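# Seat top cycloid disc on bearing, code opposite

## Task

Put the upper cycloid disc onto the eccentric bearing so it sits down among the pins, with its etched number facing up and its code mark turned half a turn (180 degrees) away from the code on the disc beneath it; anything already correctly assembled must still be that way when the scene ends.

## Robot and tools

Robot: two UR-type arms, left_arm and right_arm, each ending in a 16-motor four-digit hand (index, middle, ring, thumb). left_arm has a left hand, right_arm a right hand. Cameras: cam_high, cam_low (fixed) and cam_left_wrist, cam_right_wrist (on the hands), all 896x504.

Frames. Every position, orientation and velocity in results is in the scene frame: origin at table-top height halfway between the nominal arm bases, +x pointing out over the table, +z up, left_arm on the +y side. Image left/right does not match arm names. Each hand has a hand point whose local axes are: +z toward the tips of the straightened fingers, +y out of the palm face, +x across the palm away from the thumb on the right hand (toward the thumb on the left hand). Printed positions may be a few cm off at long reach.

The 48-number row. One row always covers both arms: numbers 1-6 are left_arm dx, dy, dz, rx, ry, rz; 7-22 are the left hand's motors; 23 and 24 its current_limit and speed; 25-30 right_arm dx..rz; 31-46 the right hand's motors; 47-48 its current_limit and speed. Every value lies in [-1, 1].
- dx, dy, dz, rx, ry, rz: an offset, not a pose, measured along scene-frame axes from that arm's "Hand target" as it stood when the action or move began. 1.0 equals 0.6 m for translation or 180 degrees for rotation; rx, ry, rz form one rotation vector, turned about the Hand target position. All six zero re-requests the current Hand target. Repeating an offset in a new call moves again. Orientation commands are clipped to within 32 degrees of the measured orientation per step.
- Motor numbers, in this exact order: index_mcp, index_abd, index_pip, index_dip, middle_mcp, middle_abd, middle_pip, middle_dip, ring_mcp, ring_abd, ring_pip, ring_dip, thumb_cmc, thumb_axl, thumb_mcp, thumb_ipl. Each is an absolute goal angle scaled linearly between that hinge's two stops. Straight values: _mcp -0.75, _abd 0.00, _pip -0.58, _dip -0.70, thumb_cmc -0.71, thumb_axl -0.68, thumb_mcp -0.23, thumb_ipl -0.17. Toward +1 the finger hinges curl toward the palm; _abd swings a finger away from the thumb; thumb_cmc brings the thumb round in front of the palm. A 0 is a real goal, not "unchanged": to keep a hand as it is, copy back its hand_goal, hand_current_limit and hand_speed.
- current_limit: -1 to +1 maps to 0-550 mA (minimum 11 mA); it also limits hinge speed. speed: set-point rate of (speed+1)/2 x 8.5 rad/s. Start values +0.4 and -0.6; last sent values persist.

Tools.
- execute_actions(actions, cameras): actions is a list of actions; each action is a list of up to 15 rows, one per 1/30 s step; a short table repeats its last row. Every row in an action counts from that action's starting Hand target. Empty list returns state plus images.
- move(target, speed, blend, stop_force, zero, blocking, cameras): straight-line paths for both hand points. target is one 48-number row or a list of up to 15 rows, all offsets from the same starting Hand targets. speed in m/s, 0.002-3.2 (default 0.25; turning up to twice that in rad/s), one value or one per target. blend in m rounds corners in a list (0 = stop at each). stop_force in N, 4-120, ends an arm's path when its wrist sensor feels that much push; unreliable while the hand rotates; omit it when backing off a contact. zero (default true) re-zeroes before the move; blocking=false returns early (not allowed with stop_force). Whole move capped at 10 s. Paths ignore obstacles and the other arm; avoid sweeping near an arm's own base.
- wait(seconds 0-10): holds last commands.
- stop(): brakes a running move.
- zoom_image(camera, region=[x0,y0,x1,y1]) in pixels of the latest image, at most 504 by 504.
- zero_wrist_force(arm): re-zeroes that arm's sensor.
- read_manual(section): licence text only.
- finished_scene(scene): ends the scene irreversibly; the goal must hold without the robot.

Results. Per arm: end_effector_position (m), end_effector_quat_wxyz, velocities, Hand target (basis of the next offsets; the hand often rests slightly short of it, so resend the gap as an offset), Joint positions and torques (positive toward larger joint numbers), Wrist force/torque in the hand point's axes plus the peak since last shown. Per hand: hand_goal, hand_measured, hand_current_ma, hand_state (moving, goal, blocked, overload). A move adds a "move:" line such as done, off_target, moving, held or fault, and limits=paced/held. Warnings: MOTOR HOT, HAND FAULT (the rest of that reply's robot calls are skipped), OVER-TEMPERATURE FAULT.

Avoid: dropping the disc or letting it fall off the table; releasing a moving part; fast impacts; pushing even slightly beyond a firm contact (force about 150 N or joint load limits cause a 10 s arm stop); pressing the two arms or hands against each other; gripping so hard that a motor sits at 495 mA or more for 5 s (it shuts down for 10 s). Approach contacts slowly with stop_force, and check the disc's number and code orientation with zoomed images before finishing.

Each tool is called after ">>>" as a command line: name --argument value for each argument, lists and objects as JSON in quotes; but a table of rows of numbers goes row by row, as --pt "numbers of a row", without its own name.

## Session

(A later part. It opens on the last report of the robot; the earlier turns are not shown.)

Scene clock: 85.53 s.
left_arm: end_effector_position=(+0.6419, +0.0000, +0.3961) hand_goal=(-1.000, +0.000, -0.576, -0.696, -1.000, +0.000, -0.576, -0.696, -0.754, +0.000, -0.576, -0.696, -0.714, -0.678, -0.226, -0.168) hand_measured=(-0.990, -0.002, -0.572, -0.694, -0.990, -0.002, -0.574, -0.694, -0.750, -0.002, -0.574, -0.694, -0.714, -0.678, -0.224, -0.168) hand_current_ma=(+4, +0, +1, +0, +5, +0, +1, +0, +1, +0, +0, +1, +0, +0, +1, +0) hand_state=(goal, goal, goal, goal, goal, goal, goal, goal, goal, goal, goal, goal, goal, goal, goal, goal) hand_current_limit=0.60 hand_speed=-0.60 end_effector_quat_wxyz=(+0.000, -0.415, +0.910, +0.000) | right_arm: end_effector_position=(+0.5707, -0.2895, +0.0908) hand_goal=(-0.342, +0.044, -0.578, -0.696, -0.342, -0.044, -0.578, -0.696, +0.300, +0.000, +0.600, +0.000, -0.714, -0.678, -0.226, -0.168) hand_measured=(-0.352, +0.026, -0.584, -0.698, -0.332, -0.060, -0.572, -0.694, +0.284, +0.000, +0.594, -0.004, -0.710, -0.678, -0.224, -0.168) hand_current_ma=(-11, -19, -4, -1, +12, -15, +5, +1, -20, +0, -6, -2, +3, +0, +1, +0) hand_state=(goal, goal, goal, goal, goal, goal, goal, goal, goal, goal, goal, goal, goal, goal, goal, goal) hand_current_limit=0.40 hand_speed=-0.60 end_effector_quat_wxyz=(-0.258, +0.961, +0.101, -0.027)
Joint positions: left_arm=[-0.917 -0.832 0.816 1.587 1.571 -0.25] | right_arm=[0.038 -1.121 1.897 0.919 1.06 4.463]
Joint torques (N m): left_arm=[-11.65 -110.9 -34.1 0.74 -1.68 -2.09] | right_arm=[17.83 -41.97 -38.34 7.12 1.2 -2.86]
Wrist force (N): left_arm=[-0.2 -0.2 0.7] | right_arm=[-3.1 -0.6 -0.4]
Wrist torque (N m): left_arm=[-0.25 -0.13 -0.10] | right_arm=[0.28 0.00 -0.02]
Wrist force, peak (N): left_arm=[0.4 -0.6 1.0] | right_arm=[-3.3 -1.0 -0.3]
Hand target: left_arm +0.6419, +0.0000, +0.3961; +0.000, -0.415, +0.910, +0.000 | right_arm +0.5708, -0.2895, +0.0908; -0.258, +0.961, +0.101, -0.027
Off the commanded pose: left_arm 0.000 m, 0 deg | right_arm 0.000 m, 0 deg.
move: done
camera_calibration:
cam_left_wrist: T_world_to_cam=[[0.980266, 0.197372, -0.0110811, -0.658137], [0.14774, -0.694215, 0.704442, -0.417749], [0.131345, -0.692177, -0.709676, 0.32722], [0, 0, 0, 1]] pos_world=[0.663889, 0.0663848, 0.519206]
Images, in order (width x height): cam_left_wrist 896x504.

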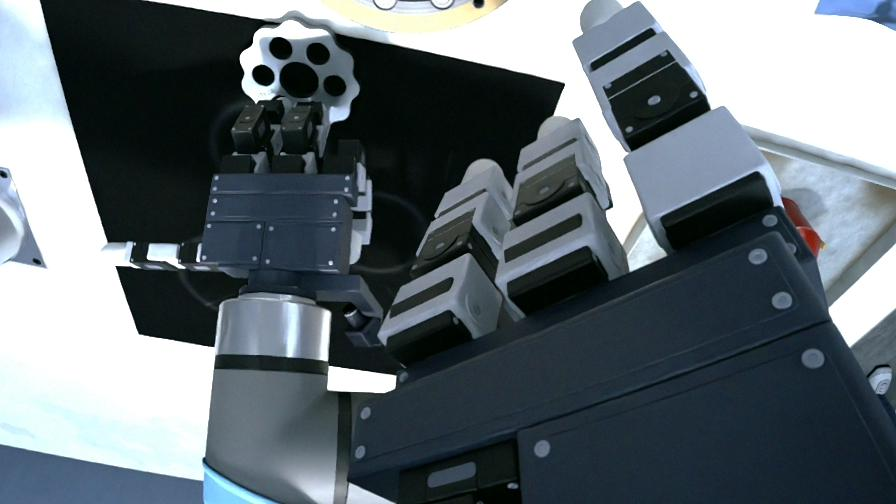

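>>> move --target '[0,0,0,0,0,0,-1,0,-0.576,-0.696,-1,0,-0.576,-0.696,-0.754,0,-0.576,-0.696,-0.714,-0.678,-0.226,-0.168,0.6,-0.6,-0.0238,-0.0017,0,0,0,-0.0667,-0.342,0.044,-0.577,-0.696,-0.342,-0.044,-0.577,-0.696,0.3,0,0.6,0,-0.714,-0.678,-0.226,-0.168,0.4,-0.6]' --speed 0.1 --cameras '["cam_left_wrist"]'

>>> zoom_image --camera "cam_left_wrist" --region '[210, 0, 370, 150]'

Scene clock: 87.47 s.
left_arm: end_effector_position=(+0.6419, +0.0000, +0.3961) hand_goal=(-1.000, +0.000, -0.576, -0.696, -1.000, +0.000, -0.576, -0.696, -0.754, +0.000, -0.576, -0.696, -0.714, -0.678, -0.226, -0.168) hand_measured=(-0.990, -0.002, -0.572, -0.694, -0.990, -0.002, -0.574, -0.694, -0.750, -0.002, -0.574, -0.694, -0.714, -0.678, -0.224, -0.168) hand_current_ma=(+4, +0, +1, +0, +5, +0, +1, +0, +1, +0, +0, +1, +0, +0, +1, +0) hand_state=(goal, goal, goal, goal, goal, goal, goal, goal, goal, goal, goal, goal, goal, goal, goal, goal) hand_current_limit=0.60 hand_speed=-0.60 end_effector_quat_wxyz=(+0.000, -0.415, +0.910, +0.000) | right_arm: end_effector_position=(+0.5565, -0.2905, +0.0908) hand_goal=(-0.342, +0.044, -0.578, -0.696, -0.342, -0.044, -0.578, -0.696, +0.300, +0.000, +0.600, +0.000, -0.714, -0.678, -0.226, -0.168) hand_measured=(-0.340, +0.038, -0.578, -0.698, -0.336, -0.046, -0.574, -0.694, +0.284, +0.000, +0.594, -0.004, -0.710, -0.678, -0.224, -0.168) hand_current_ma=(+1, -3, +0, -1, +4, -1, +2, +1, -20, +0, -6, -2, +3, +0, +1, +0) hand_state=(goal, goal, goal, goal, goal, goal, goal, goal, goal, goal, goal, goal, goal, goal, goal, goal) hand_current_limit=0.40 hand_speed=-0.60 end_effector_quat_wxyz=(-0.259, +0.966, +0.000, +0.000)
Joint positions: left_arm=[-0.917 -0.832 0.816 1.587 1.571 -0.25] | right_arm=[0.025 -1.169 1.942 0.81 1.047 4.689]
Joint torques (N m): left_arm=[-11.16 -110.36 -34.22 0.81 -1.56 -1.99] | right_arm=[-16.8 -77.84 -17.14 1.53 0.97 3.4]
Wrist force (N): left_arm=[0.2 0.0 0.9] | right_arm=[-0.6 0.0 -0.3]
Wrist torque (N m): left_arm=[-0.25 -0.17 -0.07] | right_arm=[0.14 0.16 -0.09]
Wrist force, peak (N): left_arm=[0.3 -0.7 1.0] | right_arm=[-3.1 -0.8 -0.4]
Hand target: left_arm +0.6419, +0.0000, +0.3961; +0.000, -0.415, +0.910, +0.000 | right_arm +0.5565, -0.2905, +0.0908; -0.259, +0.966, +0.000, +0.000
Off the commanded pose: left_arm 0.000 m, 0 deg | right_arm 0.000 m, 0 deg.
move: done
camera_calibration:
cam_left_wrist: T_world_to_cam=[[0.980266, 0.197372, -0.0110811, -0.658137], [0.14774, -0.694215, 0.704442, -0.417749], [0.131345, -0.692177, -0.709676, 0.32722], [0, 0, 0, 1]] pos_world=[0.663889, 0.0663848, 0.519206]
Images, in order (width x height): cam_left_wrist 896x504.

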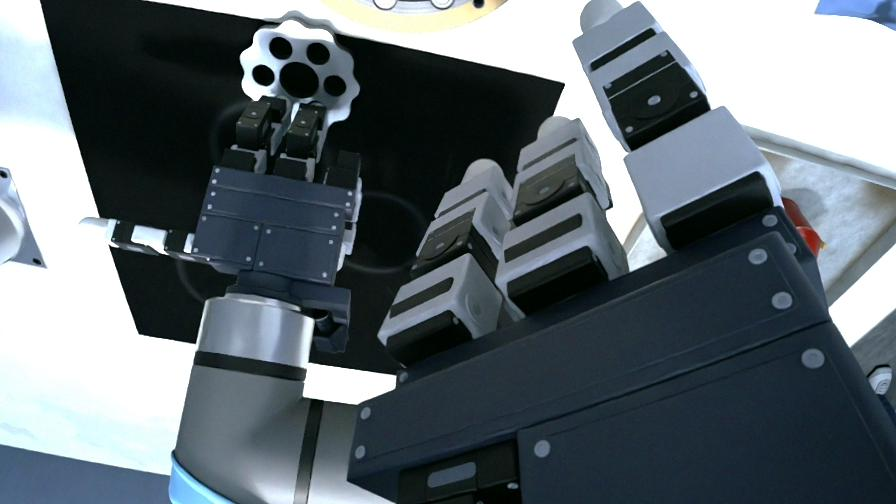

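Scaled by 3.150 from the camera's 896x504 image, which has a finer 1280x720 frame.

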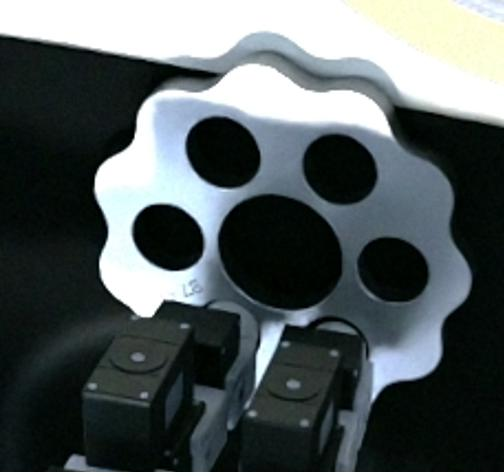

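>>> move --pt "-0.071 -0.0913 0 0 0 -0.672 -1 0 -0.576 -0.696 -1 0 -0.576 -0.696 -0.754 0 -0.576 -0.696 -0.714 -0.678 -0.226 -0.168 0.6 -0.6 0 0 0 0 0 0 -0.342 0.044 -0.577 -0.696 -0.342 -0.044 -0.577 -0.696 0.3 0 0.6 0 -0.714 -0.678 -0.226 -0.168 0.4 -0.6" --pt "-0.071 -0.0913 -0.3602 0 0 -0.672 -1 0 -0.576 -0.696 -1 0 -0.576 -0.696 -0.754 0 -0.576 -0.696 -0.714 -0.678 -0.226 -0.168 0.6 -0.6 0 0 0 0 0 0 -0.342 0.044 -0.577 -0.696 -0.342 -0.044 -0.577 -0.696 0.3 0 0.6 0 -0.714 -0.678 -0.226 -0.168 0.4 -0.6" --speed '[0.4,0.12]' --cameras '["all"]'

Scene clock: 96.13 s.
left_arm: end_effector_position=(+0.5993, -0.0548, +0.1801) hand_goal=(-1.000, +0.000, -0.576, -0.696, -1.000, +0.000, -0.576, -0.696, -0.754, +0.000, -0.576, -0.696, -0.714, -0.678, -0.226, -0.168) hand_measured=(-0.990, -0.002, -0.572, -0.694, -0.990, -0.002, -0.574, -0.694, -0.750, -0.002, -0.574, -0.694, -0.714, -0.678, -0.224, -0.168) hand_current_ma=(+4, +0, +1, +0, +5, +0, +1, +0, +1, +0, +0, +1, +0, +0, +1, +0) hand_state=(goal, goal, goal, goal, goal, goal, goal, goal, goal, goal, goal, goal, goal, goal, goal, goal) hand_current_limit=0.60 hand_speed=-0.60 end_effector_quat_wxyz=(+0.000, +0.587, +0.809, +0.000) | right_arm: end_effector_position=(+0.5565, -0.2905, +0.0908) hand_goal=(-0.342, +0.044, -0.578, -0.696, -0.342, -0.044, -0.578, -0.696, +0.300, +0.000, +0.600, +0.000, -0.714, -0.678, -0.226, -0.168) hand_measured=(-0.340, +0.038, -0.578, -0.698, -0.336, -0.046, -0.574, -0.694, +0.284, +0.000, +0.594, -0.004, -0.710, -0.678, -0.224, -0.168) hand_current_ma=(+1, -3, +0, -1, +4, -1, +2, +1, -20, +0, -6, -2, +3, +0, +1, +0) hand_state=(goal, goal, goal, goal, goal, goal, goal, goal, goal, goal, goal, goal, goal, goal, goal, goal) hand_current_limit=0.40 hand_speed=-0.60 end_effector_quat_wxyz=(-0.259, +0.966, +0.000, +0.000)
Joint positions: left_arm=[-1.163 -0.893 1.309 1.154 1.571 1.615] | right_arm=[0.025 -1.169 1.942 0.81 1.047 4.689]
Joint torques (N m): left_arm=[-12.37 -80.6 -28.3 0.77 -1.7 3.48] | right_arm=[-8.97 -77.3 -16.69 1.66 0.99 3.43]
Wrist force (N): left_arm=[0.1 -0.6 1.4] | right_arm=[-0.9 0.1 -0.2]
Wrist torque (N m): left_arm=[-0.34 -0.16 -0.25] | right_arm=[0.16 0.21 -0.11]
Wrist force, peak (N): left_arm=[0.1 -0.1 2.4] | right_arm=[-1.0 0.5 -0.4]
Hand target: left_arm +0.5993, -0.0548, +0.1800; +0.000, +0.587, +0.809, +0.000 | right_arm +0.5565, -0.2905, +0.0908; -0.259, +0.966, +0.000, +0.000
Off the commanded pose: left_arm 0.000 m, 0 deg | right_arm 0.000 m, 0 deg.
move: done
camera_calibration:
cam_left_wrist: T_world_to_cam=[[-0.335075, -0.942127, -0.0110319, 0.117847], [-0.671311, 0.230509, 0.704419, 0.244256], [-0.661109, 0.243439, -0.709698, 0.667841], [0, 0, 0, 1]] pos_world=[0.644975, -0.107855, 0.303207]
cam_right_wrist: T_world_to_cam=[[-0.778164, -0.51251, -0.363034, 0.356718], [-0.442957, 0.0380695, 0.895734, 0.132764], [-0.445252, 0.857837, -0.256645, 0.643075], [0, 0, 0, 1]] pos_world=[0.622724, -0.373886, 0.175622]

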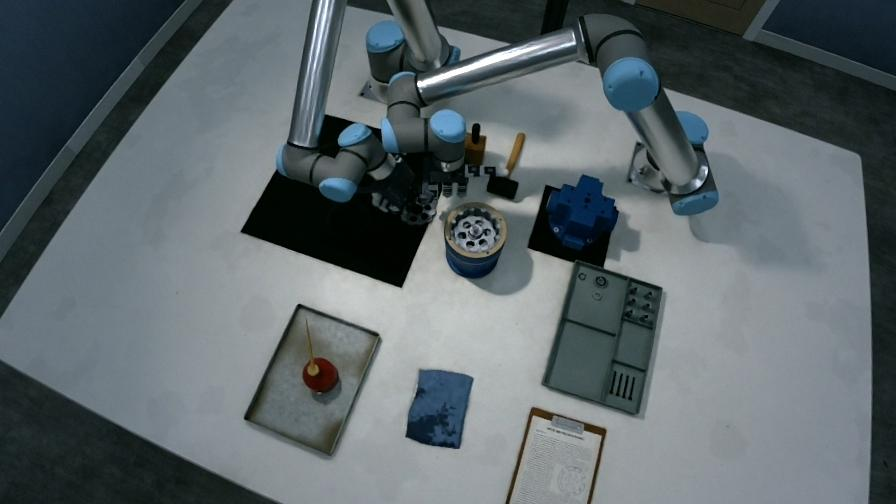

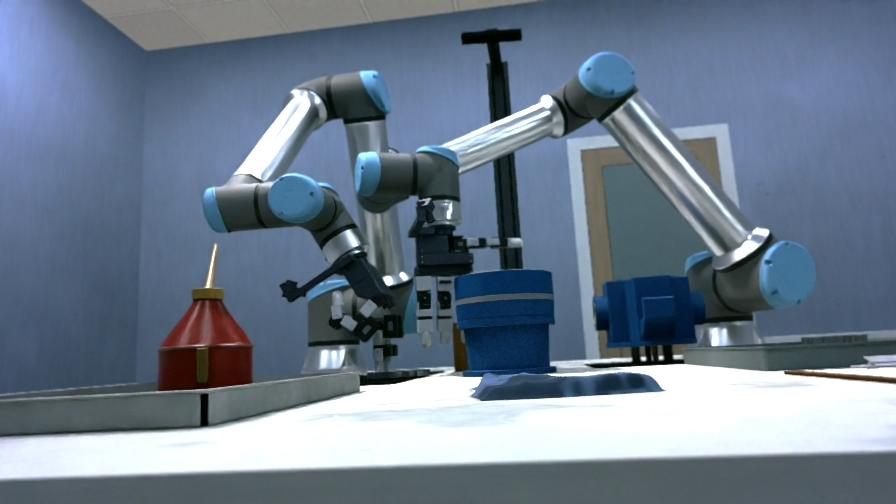

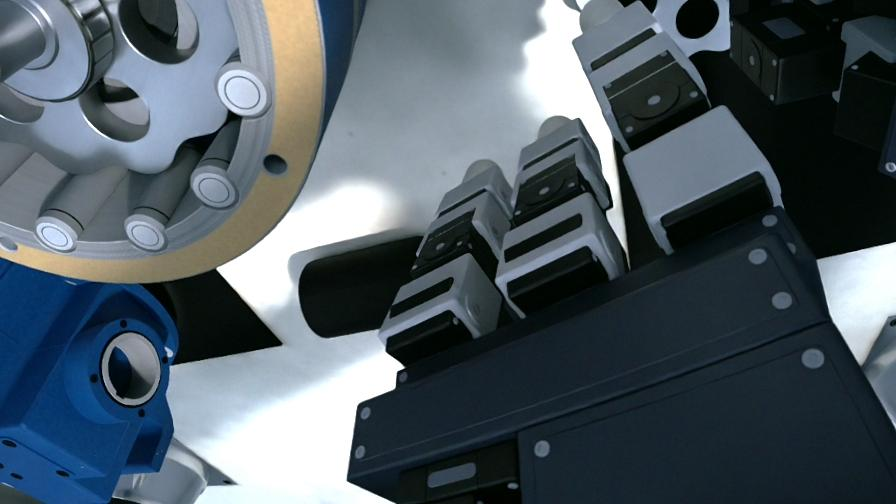

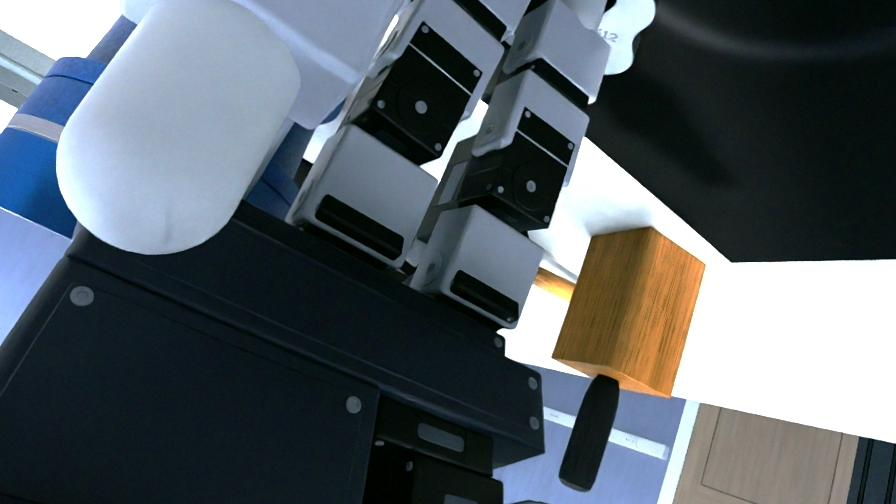

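>>> zoom_image --camera "cam_high" --region '[370, 150, 470, 240]'

>>> zoom_image --camera "cam_left_wrist" --region '[540, 0, 740, 120]'

Scaled by 5.040 from the camera's 896x504 image, which has a finer 1280x720 frame.

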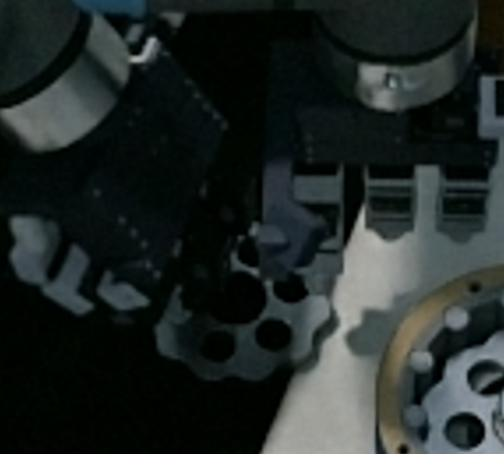

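Scaled by 2.520 from the camera's 896x504 image, which has a finer 1280x720 frame.

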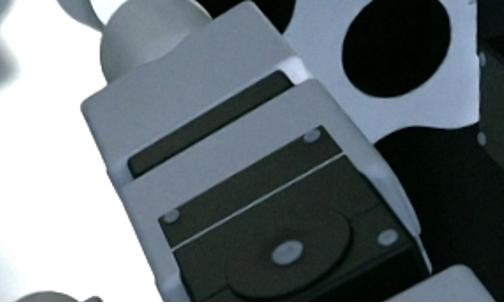

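>>> move --target '[0,0,-0.0692,0,0,0,-1,0,-0.576,-0.696,-1,0,-0.576,-0.696,-0.754,0,-0.576,-0.696,-0.714,-0.678,-0.226,-0.168,0.6,-0.6,0,0,0,0,0,0,-0.342,0.044,-0.577,-0.696,-0.342,-0.044,-0.577,-0.696,0.3,0,0.6,0,-0.714,-0.678,-0.226,-0.168,0.4,-0.6]' --speed 0.05 --stop_force 8 --cameras '["cam_high","cam_low"]'

>>> zoom_image --camera "cam_high" --region '[370, 150, 470, 240]'

>>> zoom_image --camera "cam_low" --region '[350, 300, 490, 390]'

Scene clock: 98.47 s.
left_arm: end_effector_position=(+0.5993, -0.0548, +0.1385) hand_goal=(-1.000, +0.000, -0.576, -0.696, -1.000, +0.000, -0.576, -0.696, -0.754, +0.000, -0.576, -0.696, -0.714, -0.678, -0.226, -0.168) hand_measured=(-0.990, -0.002, -0.572, -0.694, -0.990, -0.002, -0.574, -0.694, -0.750, -0.002, -0.574, -0.694, -0.714, -0.678, -0.224, -0.168) hand_current_ma=(+4, +0, +1, +0, +5, +0, +1, +0, +1, +0, +0, +1, +0, +0, +1, +0) hand_state=(goal, goal, goal, goal, goal, goal, goal, goal, goal, goal, goal, goal, goal, goal, goal, goal) hand_current_limit=0.60 hand_speed=-0.60 end_effector_quat_wxyz=(+0.000, +0.587, +0.809, +0.000) | right_arm: end_effector_position=(+0.5565, -0.2905, +0.0908) hand_goal=(-0.342, +0.044, -0.578, -0.696, -0.342, -0.044, -0.578, -0.696, +0.300, +0.000, +0.600, +0.000, -0.714, -0.678, -0.226, -0.168) hand_measured=(-0.340, +0.038, -0.578, -0.698, -0.336, -0.046, -0.574, -0.694, +0.284, +0.000, +0.594, -0.004, -0.710, -0.678, -0.224, -0.168) hand_current_ma=(+1, -3, +0, -1, +4, -1, +2, +1, -20, +0, -6, -2, +3, +0, +1, +0) hand_state=(goal, goal, goal, goal, goal, goal, goal, goal, goal, goal, goal, goal, goal, goal, goal, goal) hand_current_limit=0.40 hand_speed=-0.60 end_effector_quat_wxyz=(-0.259, +0.966, +0.000, +0.000)
Joint positions: left_arm=[-1.163 -0.863 1.337 1.097 1.571 1.615] | right_arm=[0.025 -1.169 1.942 0.81 1.047 4.689]
Joint torques (N m): left_arm=[-10.7 -82.68 -28.65 0.64 -0.66 2.72] | right_arm=[-6.11 -77.46 -17.2 1.51 1.03 3.3]
Wrist force (N): left_arm=[0.0 0.0 1.5] | right_arm=[-0.4 0.0 -0.7]
Wrist torque (N m): left_arm=[-0.25 -0.16 -0.31] | right_arm=[0.17 0.16 -0.07]
Wrist force, peak (N): left_arm=[-0.1 -0.4 1.8] | right_arm=[-0.9 0.0 -0.2]
Hand target: left_arm +0.5993, -0.0548, +0.1385; +0.000, +0.587, +0.809, +0.000 | right_arm +0.5565, -0.2905, +0.0908; -0.259, +0.966, +0.000, +0.000
Off the commanded pose: left_arm 0.000 m, 0 deg | right_arm 0.000 m, 0 deg.
move: done
Images, in order (width x height): cam_high 896x504, cam_low 896x504.

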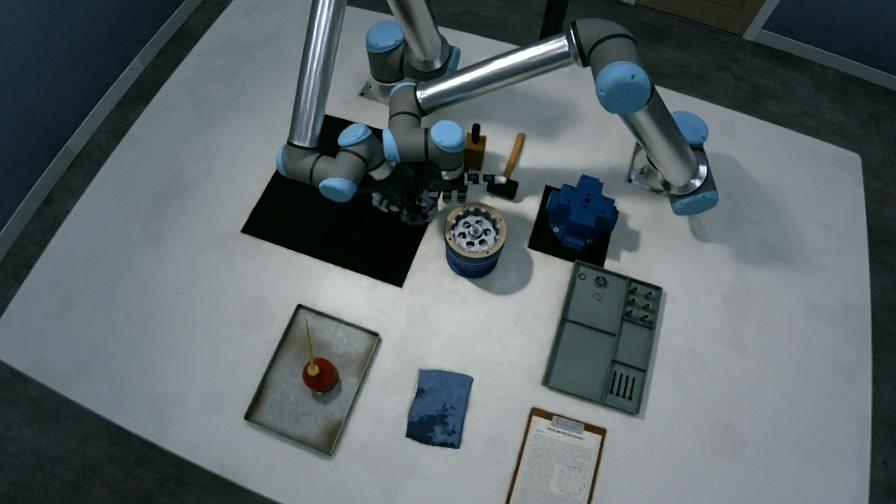

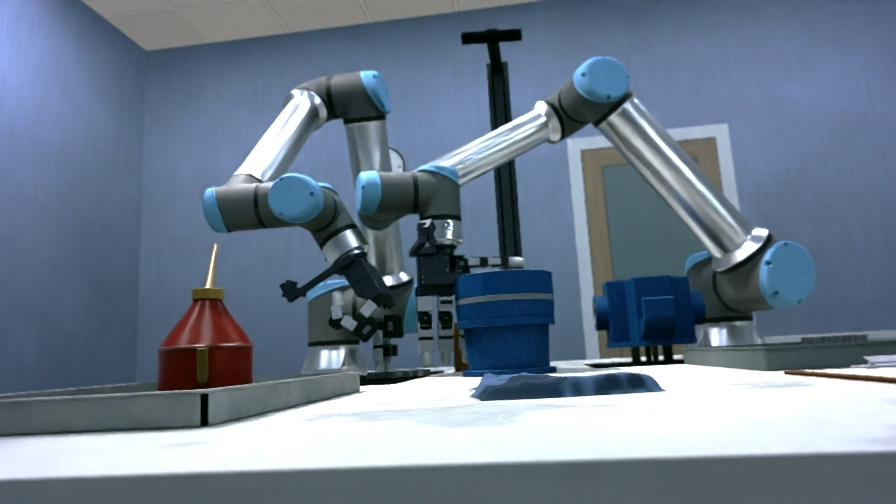

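Scaled by 5.040 from the camera's 896x504 image, which has a finer 1280x720 frame.

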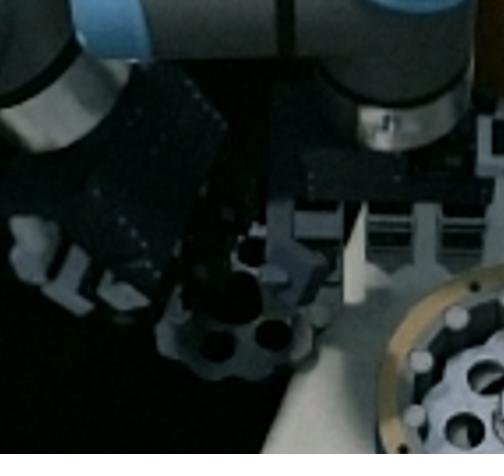

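Scaled by 3.600 from the camera's 896x504 image, which has a finer 1280x720 frame.

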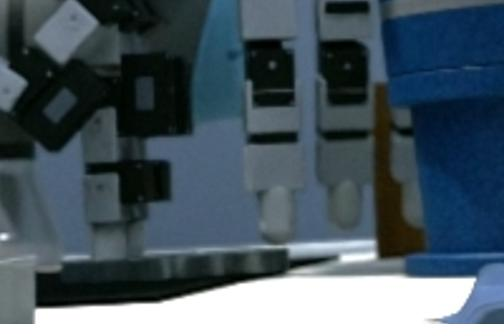

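>>> zoom_image --camera "cam_low" --region '[350, 345, 470, 395]'

>>> zoom_image --camera "cam_high" --region '[380, 180, 440, 290]'

Scaled by 4.200 from the camera's 896x504 image, which has a finer 1280x720 frame.

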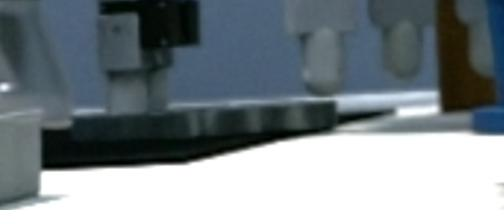

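Scaled by 4.582 from the camera's 896x504 image, which has a finer 1280x720 frame.

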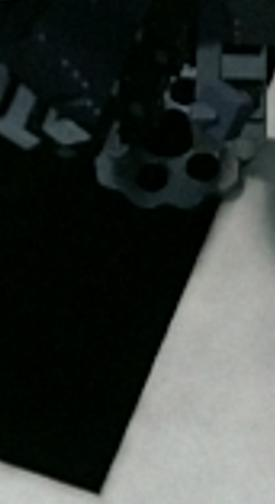

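>>> move --target '[0,0,0,0,0,0,-1,0,-0.576,-0.696,-1,0,-0.576,-0.696,-0.754,0,-0.576,-0.696,-0.714,-0.678,-0.226,-0.168,0.6,-0.6,0,0.0067,0,0,0,0,-0.342,0.044,-0.577,-0.696,-0.342,-0.044,-0.577,-0.696,0.3,0,0.6,0,-0.714,-0.678,-0.226,-0.168,0.4,-0.6]' --speed 0.03 --cameras '["cam_high"]'

>>> zoom_image --camera "cam_high" --region '[380, 180, 440, 290]'

Scene clock: 100.63 s.
left_arm: end_effector_position=(+0.5993, -0.0548, +0.1385) hand_goal=(-1.000, +0.000, -0.576, -0.696, -1.000, +0.000, -0.576, -0.696, -0.754, +0.000, -0.576, -0.696, -0.714, -0.678, -0.226, -0.168) hand_measured=(-0.990, -0.002, -0.572, -0.694, -0.990, -0.002, -0.574, -0.694, -0.750, -0.002, -0.574, -0.694, -0.714, -0.678, -0.224, -0.168) hand_current_ma=(+4, +0, +1, +0, +5, +0, +1, +0, +1, +0, +0, +1, +0, +0, +1, +0) hand_state=(goal, goal, goal, goal, goal, goal, goal, goal, goal, goal, goal, goal, goal, goal, goal, goal) hand_current_limit=0.60 hand_speed=-0.60 end_effector_quat_wxyz=(+0.000, +0.587, +0.809, +0.000) | right_arm: end_effector_position=(+0.5565, -0.2866, +0.0909) hand_goal=(-0.342, +0.044, -0.578, -0.696, -0.342, -0.044, -0.578, -0.696, +0.300, +0.000, +0.600, +0.000, -0.714, -0.678, -0.226, -0.168) hand_measured=(-0.326, +0.038, -0.570, -0.694, -0.332, -0.046, -0.574, -0.694, +0.284, +0.000, +0.594, -0.004, -0.710, -0.678, -0.224, -0.168) hand_current_ma=(+22, -3, +8, +1, +11, -1, +3, +1, -20, +0, -6, -2, +3, +0, +1, +0) hand_state=(goal, goal, goal, goal, goal, goal, goal, goal, goal, goal, goal, goal, goal, goal, goal, goal) hand_current_limit=0.40 hand_speed=-0.60 end_effector_quat_wxyz=(-0.259, +0.966, +0.000, +0.000)
Joint positions: left_arm=[-1.163 -0.863 1.337 1.097 1.571 1.615] | right_arm=[0.032 -1.168 1.939 0.807 1.047 4.697]
Joint torques (N m): left_arm=[-7.68 -82.39 -28.89 0.91 -0.69 2.71] | right_arm=[17.74 -38.36 -36.97 1.38 -3.17 3.21]
Wrist force (N): left_arm=[-0.2 -0.2 1.1] | right_arm=[-0.9 0.9 -1.4]
Wrist torque (N m): left_arm=[-0.25 -0.14 -0.32] | right_arm=[0.10 0.11 -0.09]
Wrist force, peak (N): left_arm=[-0.2 -0.5 1.7] | right_arm=[-1.3 0.6 -1.3]
Hand target: left_arm +0.5993, -0.0548, +0.1385; +0.000, +0.587, +0.809, +0.000 | right_arm +0.5565, -0.2865, +0.0908; -0.259, +0.966, +0.000, +0.000
Off the commanded pose: left_arm 0.000 m, 0 deg | right_arm 0.000 m, 0 deg.
move: done
Images, in order (width x height): cam_high 896x504.

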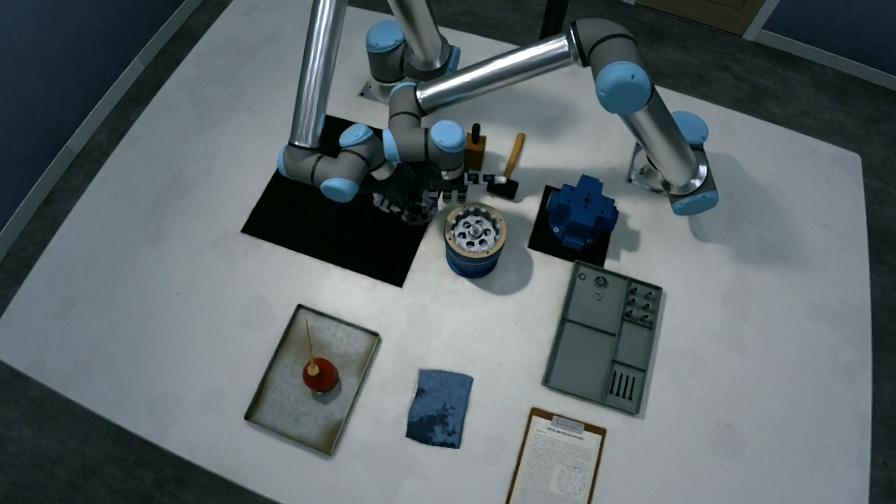

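Scaled by 4.582 from the camera's 896x504 image, which has a finer 1280x720 frame.

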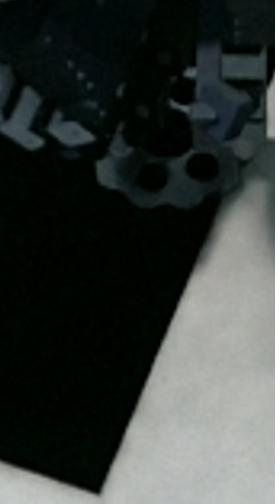

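>>> move --target '[0,0,0,0,0,0,-1,0,-0.576,-0.696,-1,0,-0.576,-0.696,-0.754,0,-0.576,-0.696,-0.714,-0.678,-0.226,-0.168,0.6,-0.6,0,0.0033,0,0,0,0,-0.342,0.044,-0.577,-0.696,-0.342,-0.044,-0.577,-0.696,0.3,0,0.6,0,-0.714,-0.678,-0.226,-0.168,0.4,-0.6]' --speed 0.03

>>> move --target '[0,0,0,0,0,0,-1,0,-0.576,-0.696,-1,0,-0.576,-0.696,-0.754,0,-0.576,-0.696,-0.714,-0.678,-0.226,-0.168,0.6,-0.6,0,0.0017,0,0,0,0,-0.342,0.044,-0.577,-0.696,-0.342,-0.044,-0.577,-0.696,0.3,0,0.6,0,-0.714,-0.678,-0.226,-0.168,0.4,-0.6]' --speed 0.03

Scene clock: 101.47 s.
left_arm: end_effector_position=(+0.5993, -0.0548, +0.1385) hand_goal=(-1.000, +0.000, -0.576, -0.696, -1.000, +0.000, -0.576, -0.696, -0.754, +0.000, -0.576, -0.696, -0.714, -0.678, -0.226, -0.168) hand_measured=(-0.990, -0.002, -0.572, -0.694, -0.990, -0.002, -0.574, -0.694, -0.750, -0.002, -0.574, -0.694, -0.714, -0.678, -0.224, -0.168) hand_current_ma=(+4, +0, +1, +0, +5, +0, +1, +0, +1, +0, +0, +1, +0, +0, +1, +0) hand_state=(goal, goal, goal, goal, goal, goal, goal, goal, goal, goal, goal, goal, goal, goal, goal, goal) hand_current_limit=0.60 hand_speed=-0.60 end_effector_quat_wxyz=(+0.000, +0.587, +0.809, +0.000) | right_arm: end_effector_position=(+0.5565, -0.2845, +0.0908) hand_goal=(-0.342, +0.044, -0.578, -0.696, -0.342, -0.044, -0.578, -0.696, +0.300, +0.000, +0.600, +0.000, -0.714, -0.678, -0.226, -0.168) hand_measured=(-0.318, +0.038, -0.564, -0.692, -0.324, -0.046, -0.570, -0.692, +0.284, +0.000, +0.594, -0.004, -0.710, -0.678, -0.224, -0.168) hand_current_ma=(+39, -3, +16, +4, +26, -1, +8, +2, -20, +0, -6, -2, +3, +0, +1, +0) hand_state=(blocked, goal, goal, goal, goal, goal, goal, goal, goal, goal, goal, goal, goal, goal, goal, goal) hand_current_limit=0.40 hand_speed=-0.60 end_effector_quat_wxyz=(-0.259, +0.966, +0.000, +0.000)
Joint positions: left_arm=[-1.163 -0.863 1.337 1.097 1.571 1.615] | right_arm=[0.036 -1.167 1.938 0.806 1.047 4.702]
Joint torques (N m): left_arm=[-7.99 -83.04 -28.31 0.88 -0.74 2.71] | right_arm=[17.4 -37.95 -37.17 1.36 -3.96 3.38]
Wrist force (N): left_arm=[-0.2 -0.4 1.4] | right_arm=[-1.1 1.3 -1.7]
Wrist torque (N m): left_arm=[-0.30 -0.13 -0.32] | right_arm=[0.03 0.12 -0.10]
Wrist force, peak (N): left_arm=[-0.3 -0.5 1.5] | right_arm=[-1.0 1.4 -2.1]
Hand target: left_arm +0.5993, -0.0548, +0.1385; +0.000, +0.587, +0.809, +0.000 | right_arm +0.5565, -0.2845, +0.0908; -0.259, +0.966, +0.000, +0.000
Off the commanded pose: left_arm 0.000 m, 0 deg | right_arm 0.000 m, 0 deg.
move: done

Scene clock: 102.17 s.
left_arm: end_effector_position=(+0.5993, -0.0548, +0.1385) hand_goal=(-1.000, +0.000, -0.576, -0.696, -1.000, +0.000, -0.576, -0.696, -0.754, +0.000, -0.576, -0.696, -0.714, -0.678, -0.226, -0.168) hand_measured=(-0.990, -0.002, -0.572, -0.694, -0.990, -0.002, -0.574, -0.694, -0.750, -0.002, -0.574, -0.694, -0.714, -0.678, -0.224, -0.168) hand_current_ma=(+4, +0, +1, +0, +5, +0, +1, +0, +1, +0, +0, +1, +0, +0, +1, +0) hand_state=(goal, goal, goal, goal, goal, goal, goal, goal, goal, goal, goal, goal, goal, goal, goal, goal) hand_current_limit=0.60 hand_speed=-0.60 end_effector_quat_wxyz=(+0.000, +0.587, +0.809, +0.000) | right_arm: end_effector_position=(+0.5565, -0.2835, +0.0908) hand_goal=(-0.342, +0.044, -0.578, -0.696, -0.342, -0.044, -0.578, -0.696, +0.300, +0.000, +0.600, +0.000, -0.714, -0.678, -0.226, -0.168) hand_measured=(-0.314, +0.038, -0.562, -0.690, -0.320, -0.046, -0.568, -0.692, +0.284, +0.000, +0.594, -0.004, -0.710, -0.678, -0.224, -0.168) hand_current_ma=(+48, -3, +20, +5, +35, -1, +11, +3, -20, +0, -6, -2, +3, +0, +1, +0) hand_state=(blocked, goal, goal, goal, blocked, goal, goal, goal, goal, goal, goal, goal, goal, goal, goal, goal) hand_current_limit=0.40 hand_speed=-0.60 end_effector_quat_wxyz=(-0.259, +0.966, +0.000, +0.000)
Joint positions: left_arm=[-1.163 -0.863 1.337 1.097 1.571 1.615] | right_arm=[0.038 -1.167 1.937 0.805 1.047 4.704]
Joint torques (N m): left_arm=[-5.33 -83 -28.33 0.88 -0.84 2.68] | right_arm=[19.25 -38.12 -37.46 1.37 -3.9 3.37]
Wrist force (N): left_arm=[-0.4 -0.4 1.5] | right_arm=[-1.4 1.5 -2.1]
Wrist torque (N m): left_arm=[-0.32 -0.11 -0.33] | right_arm=[0.01 0.15 -0.12]
Wrist force, peak (N): left_arm=[-0.4 -0.4 1.5] | right_arm=[-1.5 1.4 -2.6]
Hand target: left_arm +0.5993, -0.0548, +0.1385; +0.000, +0.587, +0.809, +0.000 | right_arm +0.5565, -0.2835, +0.0908; -0.259, +0.966, +0.000, +0.000
Off the commanded pose: left_arm 0.000 m, 0 deg | right_arm 0.000 m, 0 deg.
move: done

>>> move --target '[0,0,0,0,0,0,-1,0,-0.576,-0.696,-1,0,-0.576,-0.696,-0.754,0,-0.576,-0.696,-0.714,-0.678,-0.226,-0.168,0.6,-0.6,0,0.0033,0,0,0,0,-0.342,0.044,-0.577,-0.696,-0.342,-0.044,-0.577,-0.696,0.3,0,0.6,0,-0.714,-0.678,-0.226,-0.168,0.4,-0.6]' --speed 0.03 --cameras '["cam_high"]'

>>> zoom_image --camera "cam_high" --region '[380, 180, 440, 290]'

Scene clock: 103.07 s.
left_arm: end_effector_position=(+0.5993, -0.0548, +0.1385) hand_goal=(-1.000, +0.000, -0.576, -0.696, -1.000, +0.000, -0.576, -0.696, -0.754, +0.000, -0.576, -0.696, -0.714, -0.678, -0.226, -0.168) hand_measured=(-0.990, -0.002, -0.572, -0.694, -0.990, -0.002, -0.574, -0.694, -0.750, -0.002, -0.574, -0.694, -0.714, -0.678, -0.224, -0.168) hand_current_ma=(+4, +0, +1, +0, +5, +0, +1, +0, +1, +0, +0, +1, +0, +0, +1, +0) hand_state=(goal, goal, goal, goal, goal, goal, goal, goal, goal, goal, goal, goal, goal, goal, goal, goal) hand_current_limit=0.60 hand_speed=-0.60 end_effector_quat_wxyz=(+0.000, +0.587, +0.809, +0.000) | right_arm: end_effector_position=(+0.5565, -0.2815, +0.0908) hand_goal=(-0.342, +0.044, -0.578, -0.696, -0.342, -0.044, -0.578, -0.696, +0.300, +0.000, +0.600, +0.000, -0.714, -0.678, -0.226, -0.168) hand_measured=(-0.308, +0.038, -0.558, -0.688, -0.312, -0.046, -0.562, -0.688, +0.284, +0.000, +0.594, -0.004, -0.710, -0.678, -0.224, -0.168) hand_current_ma=(+68, -3, +29, +8, +54, -1, +19, +6, -20, +0, -6, -2, +3, +0, +1, +0) hand_state=(blocked, goal, blocked, goal, blocked, goal, goal, goal, goal, goal, goal, goal, goal, goal, goal, goal) hand_current_limit=0.40 hand_speed=-0.60 end_effector_quat_wxyz=(-0.259, +0.966, +0.000, +0.000)
Joint positions: left_arm=[-1.163 -0.863 1.337 1.097 1.571 1.615] | right_arm=[0.042 -1.167 1.936 0.804 1.047 4.708]
Joint torques (N m): left_arm=[-5.04 -82.21 -28.44 0.74 -0.78 2.86] | right_arm=[18.67 -38.42 -37.32 1.3 -4.19 3.33]
Wrist force (N): left_arm=[-0.1 -0.2 1.2] | right_arm=[-1.0 1.9 -2.7]
Wrist torque (N m): left_arm=[-0.26 -0.15 -0.31] | right_arm=[-0.01 0.09 -0.08]
Wrist force, peak (N): left_arm=[0.0 -0.5 1.5] | right_arm=[-1.2 2.1 -2.9]
Hand target: left_arm +0.5993, -0.0548, +0.1385; +0.000, +0.587, +0.809, +0.000 | right_arm +0.5565, -0.2815, +0.0908; -0.259, +0.966, +0.000, +0.000
Off the commanded pose: left_arm 0.000 m, 0 deg | right_arm 0.000 m, 0 deg.
move: done
Images, in order (width x height): cam_high 896x504.

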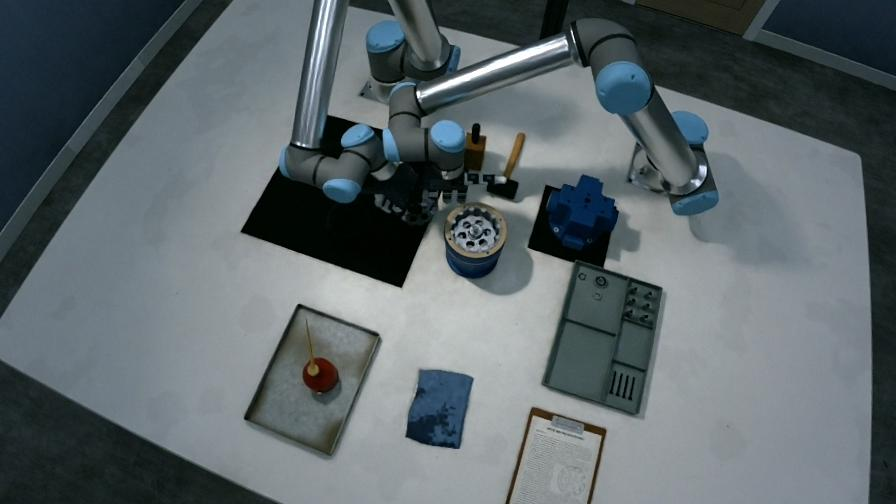

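Scaled by 4.582 from the camera's 896x504 image, which has a finer 1280x720 frame.

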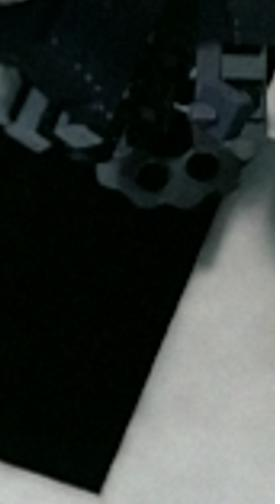

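>>> move --pt "0 0 0 0 0 0 -1 0 -0.576 -0.696 -1 0 -0.576 -0.696 -0.754 0 -0.576 -0.696 -0.714 -0.678 -0.226 -0.168 0.6 -0.6 0 0.0033 0 0 0 0 -0.342 0.044 -0.577 -0.696 -0.342 -0.044 -0.577 -0.696 0.3 0 0.6 0 -0.714 -0.678 -0.226 -0.168 0.4 -0.6" --speed 0.03

>>> move --pt "0 0 0 0 0 0 -1 0 -0.576 -0.696 -1 0 -0.576 -0.696 -0.754 0 -0.576 -0.696 -0.714 -0.678 -0.226 -0.168 0.6 -0.6 0 -0.0158 0 0 0 0 -0.342 0.044 -0.577 -0.696 -0.342 -0.044 -0.577 -0.696 0.3 0 0.6 0 -0.714 -0.678 -0.226 -0.168 0.4 -0.6" --speed 0.03 --cameras '["cam_high"]'

>>> zoom_image --camera "cam_high" --region '[380, 180, 440, 290]'

Scene clock: 104.00 s.
left_arm: end_effector_position=(+0.5993, -0.0548, +0.1385) hand_goal=(-1.000, +0.000, -0.576, -0.696, -1.000, +0.000, -0.576, -0.696, -0.754, +0.000, -0.576, -0.696, -0.714, -0.678, -0.226, -0.168) hand_measured=(-0.990, -0.002, -0.572, -0.694, -0.990, -0.002, -0.574, -0.694, -0.750, -0.002, -0.574, -0.694, -0.714, -0.678, -0.224, -0.168) hand_current_ma=(+4, +0, +1, +0, +5, +0, +1, +0, +1, +0, +0, +1, +0, +0, +1, +0) hand_state=(goal, goal, goal, goal, goal, goal, goal, goal, goal, goal, goal, goal, goal, goal, goal, goal) hand_current_limit=0.60 hand_speed=-0.60 end_effector_quat_wxyz=(+0.000, +0.587, +0.809, +0.000) | right_arm: end_effector_position=(+0.5565, -0.2795, +0.0908) hand_goal=(-0.342, +0.044, -0.578, -0.696, -0.342, -0.044, -0.578, -0.696, +0.300, +0.000, +0.600, +0.000, -0.714, -0.678, -0.226, -0.168) hand_measured=(-0.300, +0.038, -0.552, -0.686, -0.304, -0.046, -0.558, -0.686, +0.284, +0.000, +0.594, -0.004, -0.710, -0.678, -0.224, -0.168) hand_current_ma=(+91, -3, +40, +12, +76, -1, +27, +10, -20, +0, -6, -2, +3, +0, +1, +0) hand_state=(blocked, goal, blocked, goal, blocked, goal, goal, goal, goal, goal, goal, goal, goal, goal, goal, goal) hand_current_limit=0.40 hand_speed=-0.60 end_effector_quat_wxyz=(-0.259, +0.966, +0.000, +0.000)
Joint positions: left_arm=[-1.163 -0.863 1.337 1.097 1.571 1.615] | right_arm=[0.045 -1.166 1.934 0.803 1.047 4.713]
Joint torques (N m): left_arm=[-1.72 -82.58 -28.43 0.97 -0.84 2.88] | right_arm=[19.96 -36.7 -36.86 1.22 -4.28 3.24]
Wrist force (N): left_arm=[-0.1 -0.2 1.3] | right_arm=[-1.4 2.3 -3.4]
Wrist torque (N m): left_arm=[-0.26 -0.14 -0.31] | right_arm=[-0.04 0.13 -0.11]
Wrist force, peak (N): left_arm=[0.1 -0.5 1.6] | right_arm=[-1.4 2.3 -3.4]
Hand target: left_arm +0.5993, -0.0548, +0.1385; +0.000, +0.587, +0.809, +0.000 | right_arm +0.5565, -0.2795, +0.0908; -0.259, +0.966, +0.000, +0.000
Off the commanded pose: left_arm 0.000 m, 0 deg | right_arm 0.000 m, 0 deg.
move: done

Scene clock: 104.80 s.
left_arm: end_effector_position=(+0.5993, -0.0548, +0.1385) hand_goal=(-1.000, +0.000, -0.576, -0.696, -1.000, +0.000, -0.576, -0.696, -0.754, +0.000, -0.576, -0.696, -0.714, -0.678, -0.226, -0.168) hand_measured=(-0.990, -0.002, -0.572, -0.694, -0.990, -0.002, -0.574, -0.694, -0.750, -0.002, -0.574, -0.694, -0.714, -0.678, -0.224, -0.168) hand_current_ma=(+4, +0, +1, +0, +5, +0, +1, +0, +1, +0, +0, +1, +0, +0, +1, +0) hand_state=(goal, goal, goal, goal, goal, goal, goal, goal, goal, goal, goal, goal, goal, goal, goal, goal) hand_current_limit=0.60 hand_speed=-0.60 end_effector_quat_wxyz=(+0.000, +0.587, +0.809, +0.000) | right_arm: end_effector_position=(+0.5565, -0.2889, +0.0908) hand_goal=(-0.342, +0.044, -0.578, -0.696, -0.342, -0.044, -0.578, -0.696, +0.300, +0.000, +0.600, +0.000, -0.714, -0.678, -0.226, -0.168) hand_measured=(-0.334, +0.040, -0.574, -0.692, -0.336, -0.046, -0.574, -0.694, +0.284, +0.000, +0.594, -0.004, -0.710, -0.678, -0.224, -0.168) hand_current_ma=(+7, -3, +4, +2, +4, -1, +2, +2, -20, +0, -6, -2, +3, +0, +1, +0) hand_state=(goal, goal, goal, goal, goal, goal, goal, goal, goal, goal, goal, goal, goal, goal, goal, goal) hand_current_limit=0.40 hand_speed=-0.60 end_effector_quat_wxyz=(-0.259, +0.966, +0.000, +0.000)
Joint positions: left_arm=[-1.163 -0.863 1.337 1.097 1.571 1.615] | right_arm=[0.028 -1.168 1.941 0.809 1.047 4.692]
Joint torques (N m): left_arm=[-1.74 -82.96 -28.41 0.8 -0.74 2.88] | right_arm=[-16.56 -77.64 -16.98 7.5 1.09 -2.86]
Wrist force (N): left_arm=[-0.2 -0.6 1.5] | right_arm=[-0.6 -0.2 -0.4]
Wrist torque (N m): left_arm=[-0.33 -0.14 -0.31] | right_arm=[0.13 0.17 0.10]
Wrist force, peak (N): left_arm=[-0.2 -0.4 1.6] | right_arm=[-1.0 2.4 -3.6]
Hand target: left_arm +0.5993, -0.0548, +0.1385; +0.000, +0.587, +0.809, +0.000 | right_arm +0.5565, -0.2890, +0.0908; -0.259, +0.966, +0.000, +0.000
Off the commanded pose: left_arm 0.000 m, 0 deg | right_arm 0.000 m, 0 deg.
move: done
Images, in order (width x height): cam_high 896x504.

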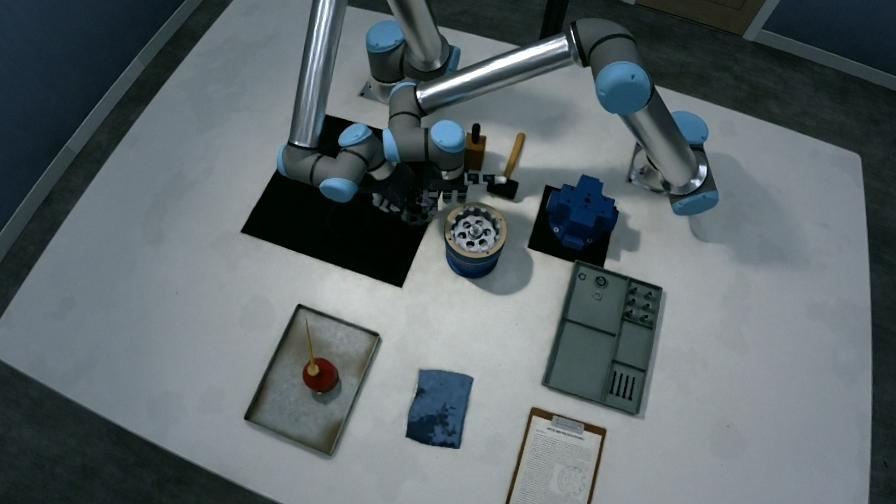

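Scaled by 4.582 from the camera's 896x504 image, which has a finer 1280x720 frame.

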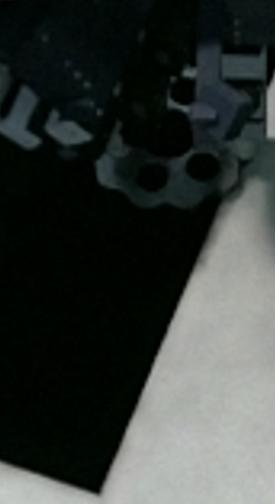

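>>> move --target '[0,0,-0.0117,0,0,0,-1,0,-0.576,-0.696,-1,0,-0.576,-0.696,-0.754,0,-0.576,-0.696,-0.714,-0.678,-0.226,-0.168,0.6,-0.6,0,0,0,0,0,0,-0.342,0.044,-0.577,-0.696,-0.342,-0.044,-0.577,-0.696,0.3,0,0.6,0,-0.714,-0.678,-0.226,-0.168,0.4,-0.6]' --speed 0.006 --stop_force 85 --cameras '["cam_high","cam_low","cam_left_wrist"]'

>>> zoom_image --camera "cam_low" --region '[350, 320, 470, 395]'

Scene clock: 107.43 s.
left_arm: end_effector_position=(+0.5993, -0.0548, +0.1315) hand_goal=(-1.000, +0.000, -0.576, -0.696, -1.000, +0.000, -0.576, -0.696, -0.754, +0.000, -0.576, -0.696, -0.714, -0.678, -0.226, -0.168) hand_measured=(-0.990, -0.002, -0.572, -0.694, -0.990, -0.002, -0.574, -0.694, -0.746, -0.024, -0.574, -0.694, -0.714, -0.678, -0.224, -0.168) hand_current_ma=(+4, +0, +1, +0, +5, +0, +1, +0, +3, -16, +0, +1, +0, +0, +1, +0) hand_state=(goal, goal, goal, goal, goal, goal, goal, goal, goal, blocked, goal, goal, goal, goal, goal, goal) hand_current_limit=0.60 hand_speed=-0.60 end_effector_quat_wxyz=(+0.000, +0.587, +0.809, +0.000) | right_arm: end_effector_position=(+0.5565, -0.2890, +0.0908) hand_goal=(-0.342, +0.044, -0.578, -0.696, -0.342, -0.044, -0.578, -0.696, +0.300, +0.000, +0.600, +0.000, -0.714, -0.678, -0.226, -0.168) hand_measured=(-0.342, +0.040, -0.576, -0.694, -0.350, -0.046, -0.582, -0.696, +0.284, +0.000, +0.594, -0.004, -0.710, -0.678, -0.224, -0.168) hand_current_ma=(+0, -2, +1, +1, -9, -1, -2, +0, -20, +0, -6, -2, +3, +0, +1, +0) hand_state=(goal, goal, goal, goal, goal, goal, goal, goal, goal, goal, goal, goal, goal, goal, goal, goal) hand_current_limit=0.40 hand_speed=-0.60 end_effector_quat_wxyz=(-0.259, +0.966, +0.000, +0.000)
Joint positions: left_arm=[-1.163 -0.857 1.341 1.087 1.571 1.615] | right_arm=[0.028 -1.168 1.941 0.809 1.047 4.692]
Joint torques (N m): left_arm=[1.33 -14.7 8.04 -5.56 -0.73 2.91] | right_arm=[-16.81 -73.42 -19.02 5.41 0.95 -2.82]
Wrist force (N): left_arm=[0.9 -1.9 -84.6] | right_arm=[-1.1 -2.2 -2.1]
Wrist torque (N m): left_arm=[6.35 -5.86 -0.14] | right_arm=[0.38 0.18 0.05]
Wrist force, peak (N): left_arm=[0.7 -1.7 -84.7] | right_arm=[-1.0 -2.7 -2.4]
Hand target: left_arm +0.5993, -0.0548, +0.1315; +0.000, +0.587, +0.809, +0.000 | right_arm +0.5565, -0.2890, +0.0908; -0.259, +0.966, +0.000, +0.000
Off the commanded pose: left_arm 0.000 m, 0 deg | right_arm 0.000 m, 0 deg.
move: contact (left_arm)
camera_calibration:
cam_left_wrist: T_world_to_cam=[[-0.335074, -0.942127, -0.011032, 0.11731], [-0.671358, 0.230525, 0.70437, 0.278535], [-0.661063, 0.243423, -0.709747, 0.63333], [0, 0, 0, 1]] pos_world=[0.644975, -0.107855, 0.254607]
Images, in order (width x height): cam_high 896x504, cam_low 896x504, cam_left_wrist 896x504.

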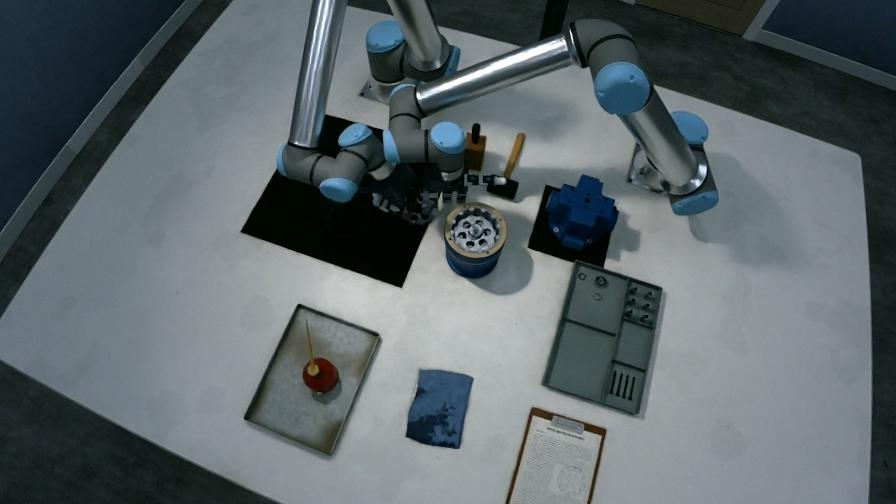

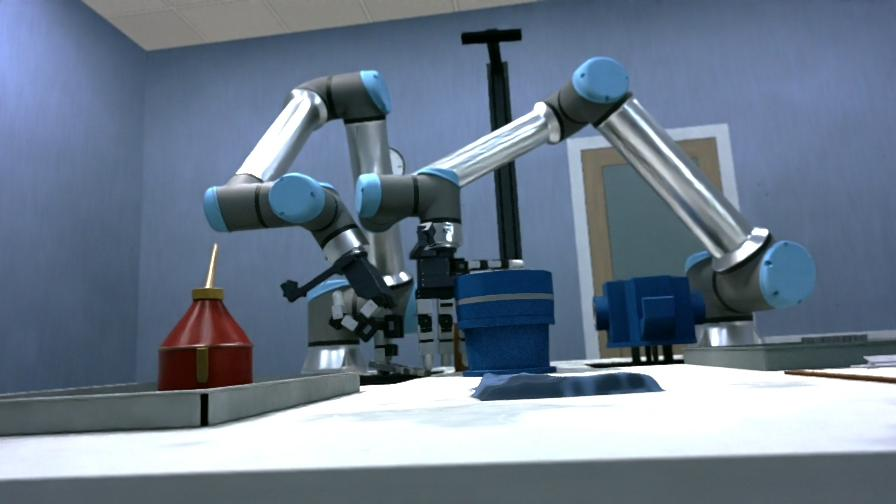

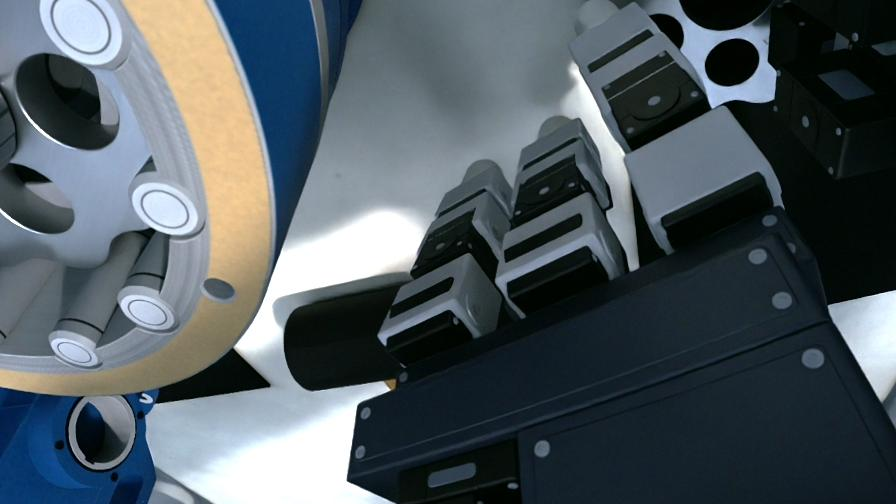

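Scaled by 4.200 from the camera's 896x504 image, which has a finer 1280x720 frame.

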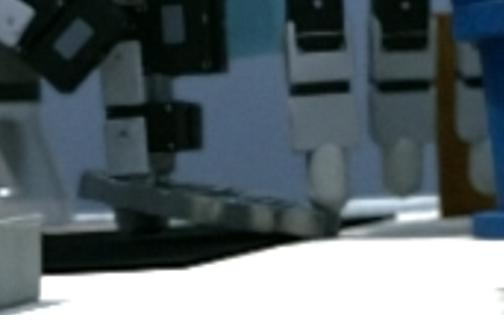

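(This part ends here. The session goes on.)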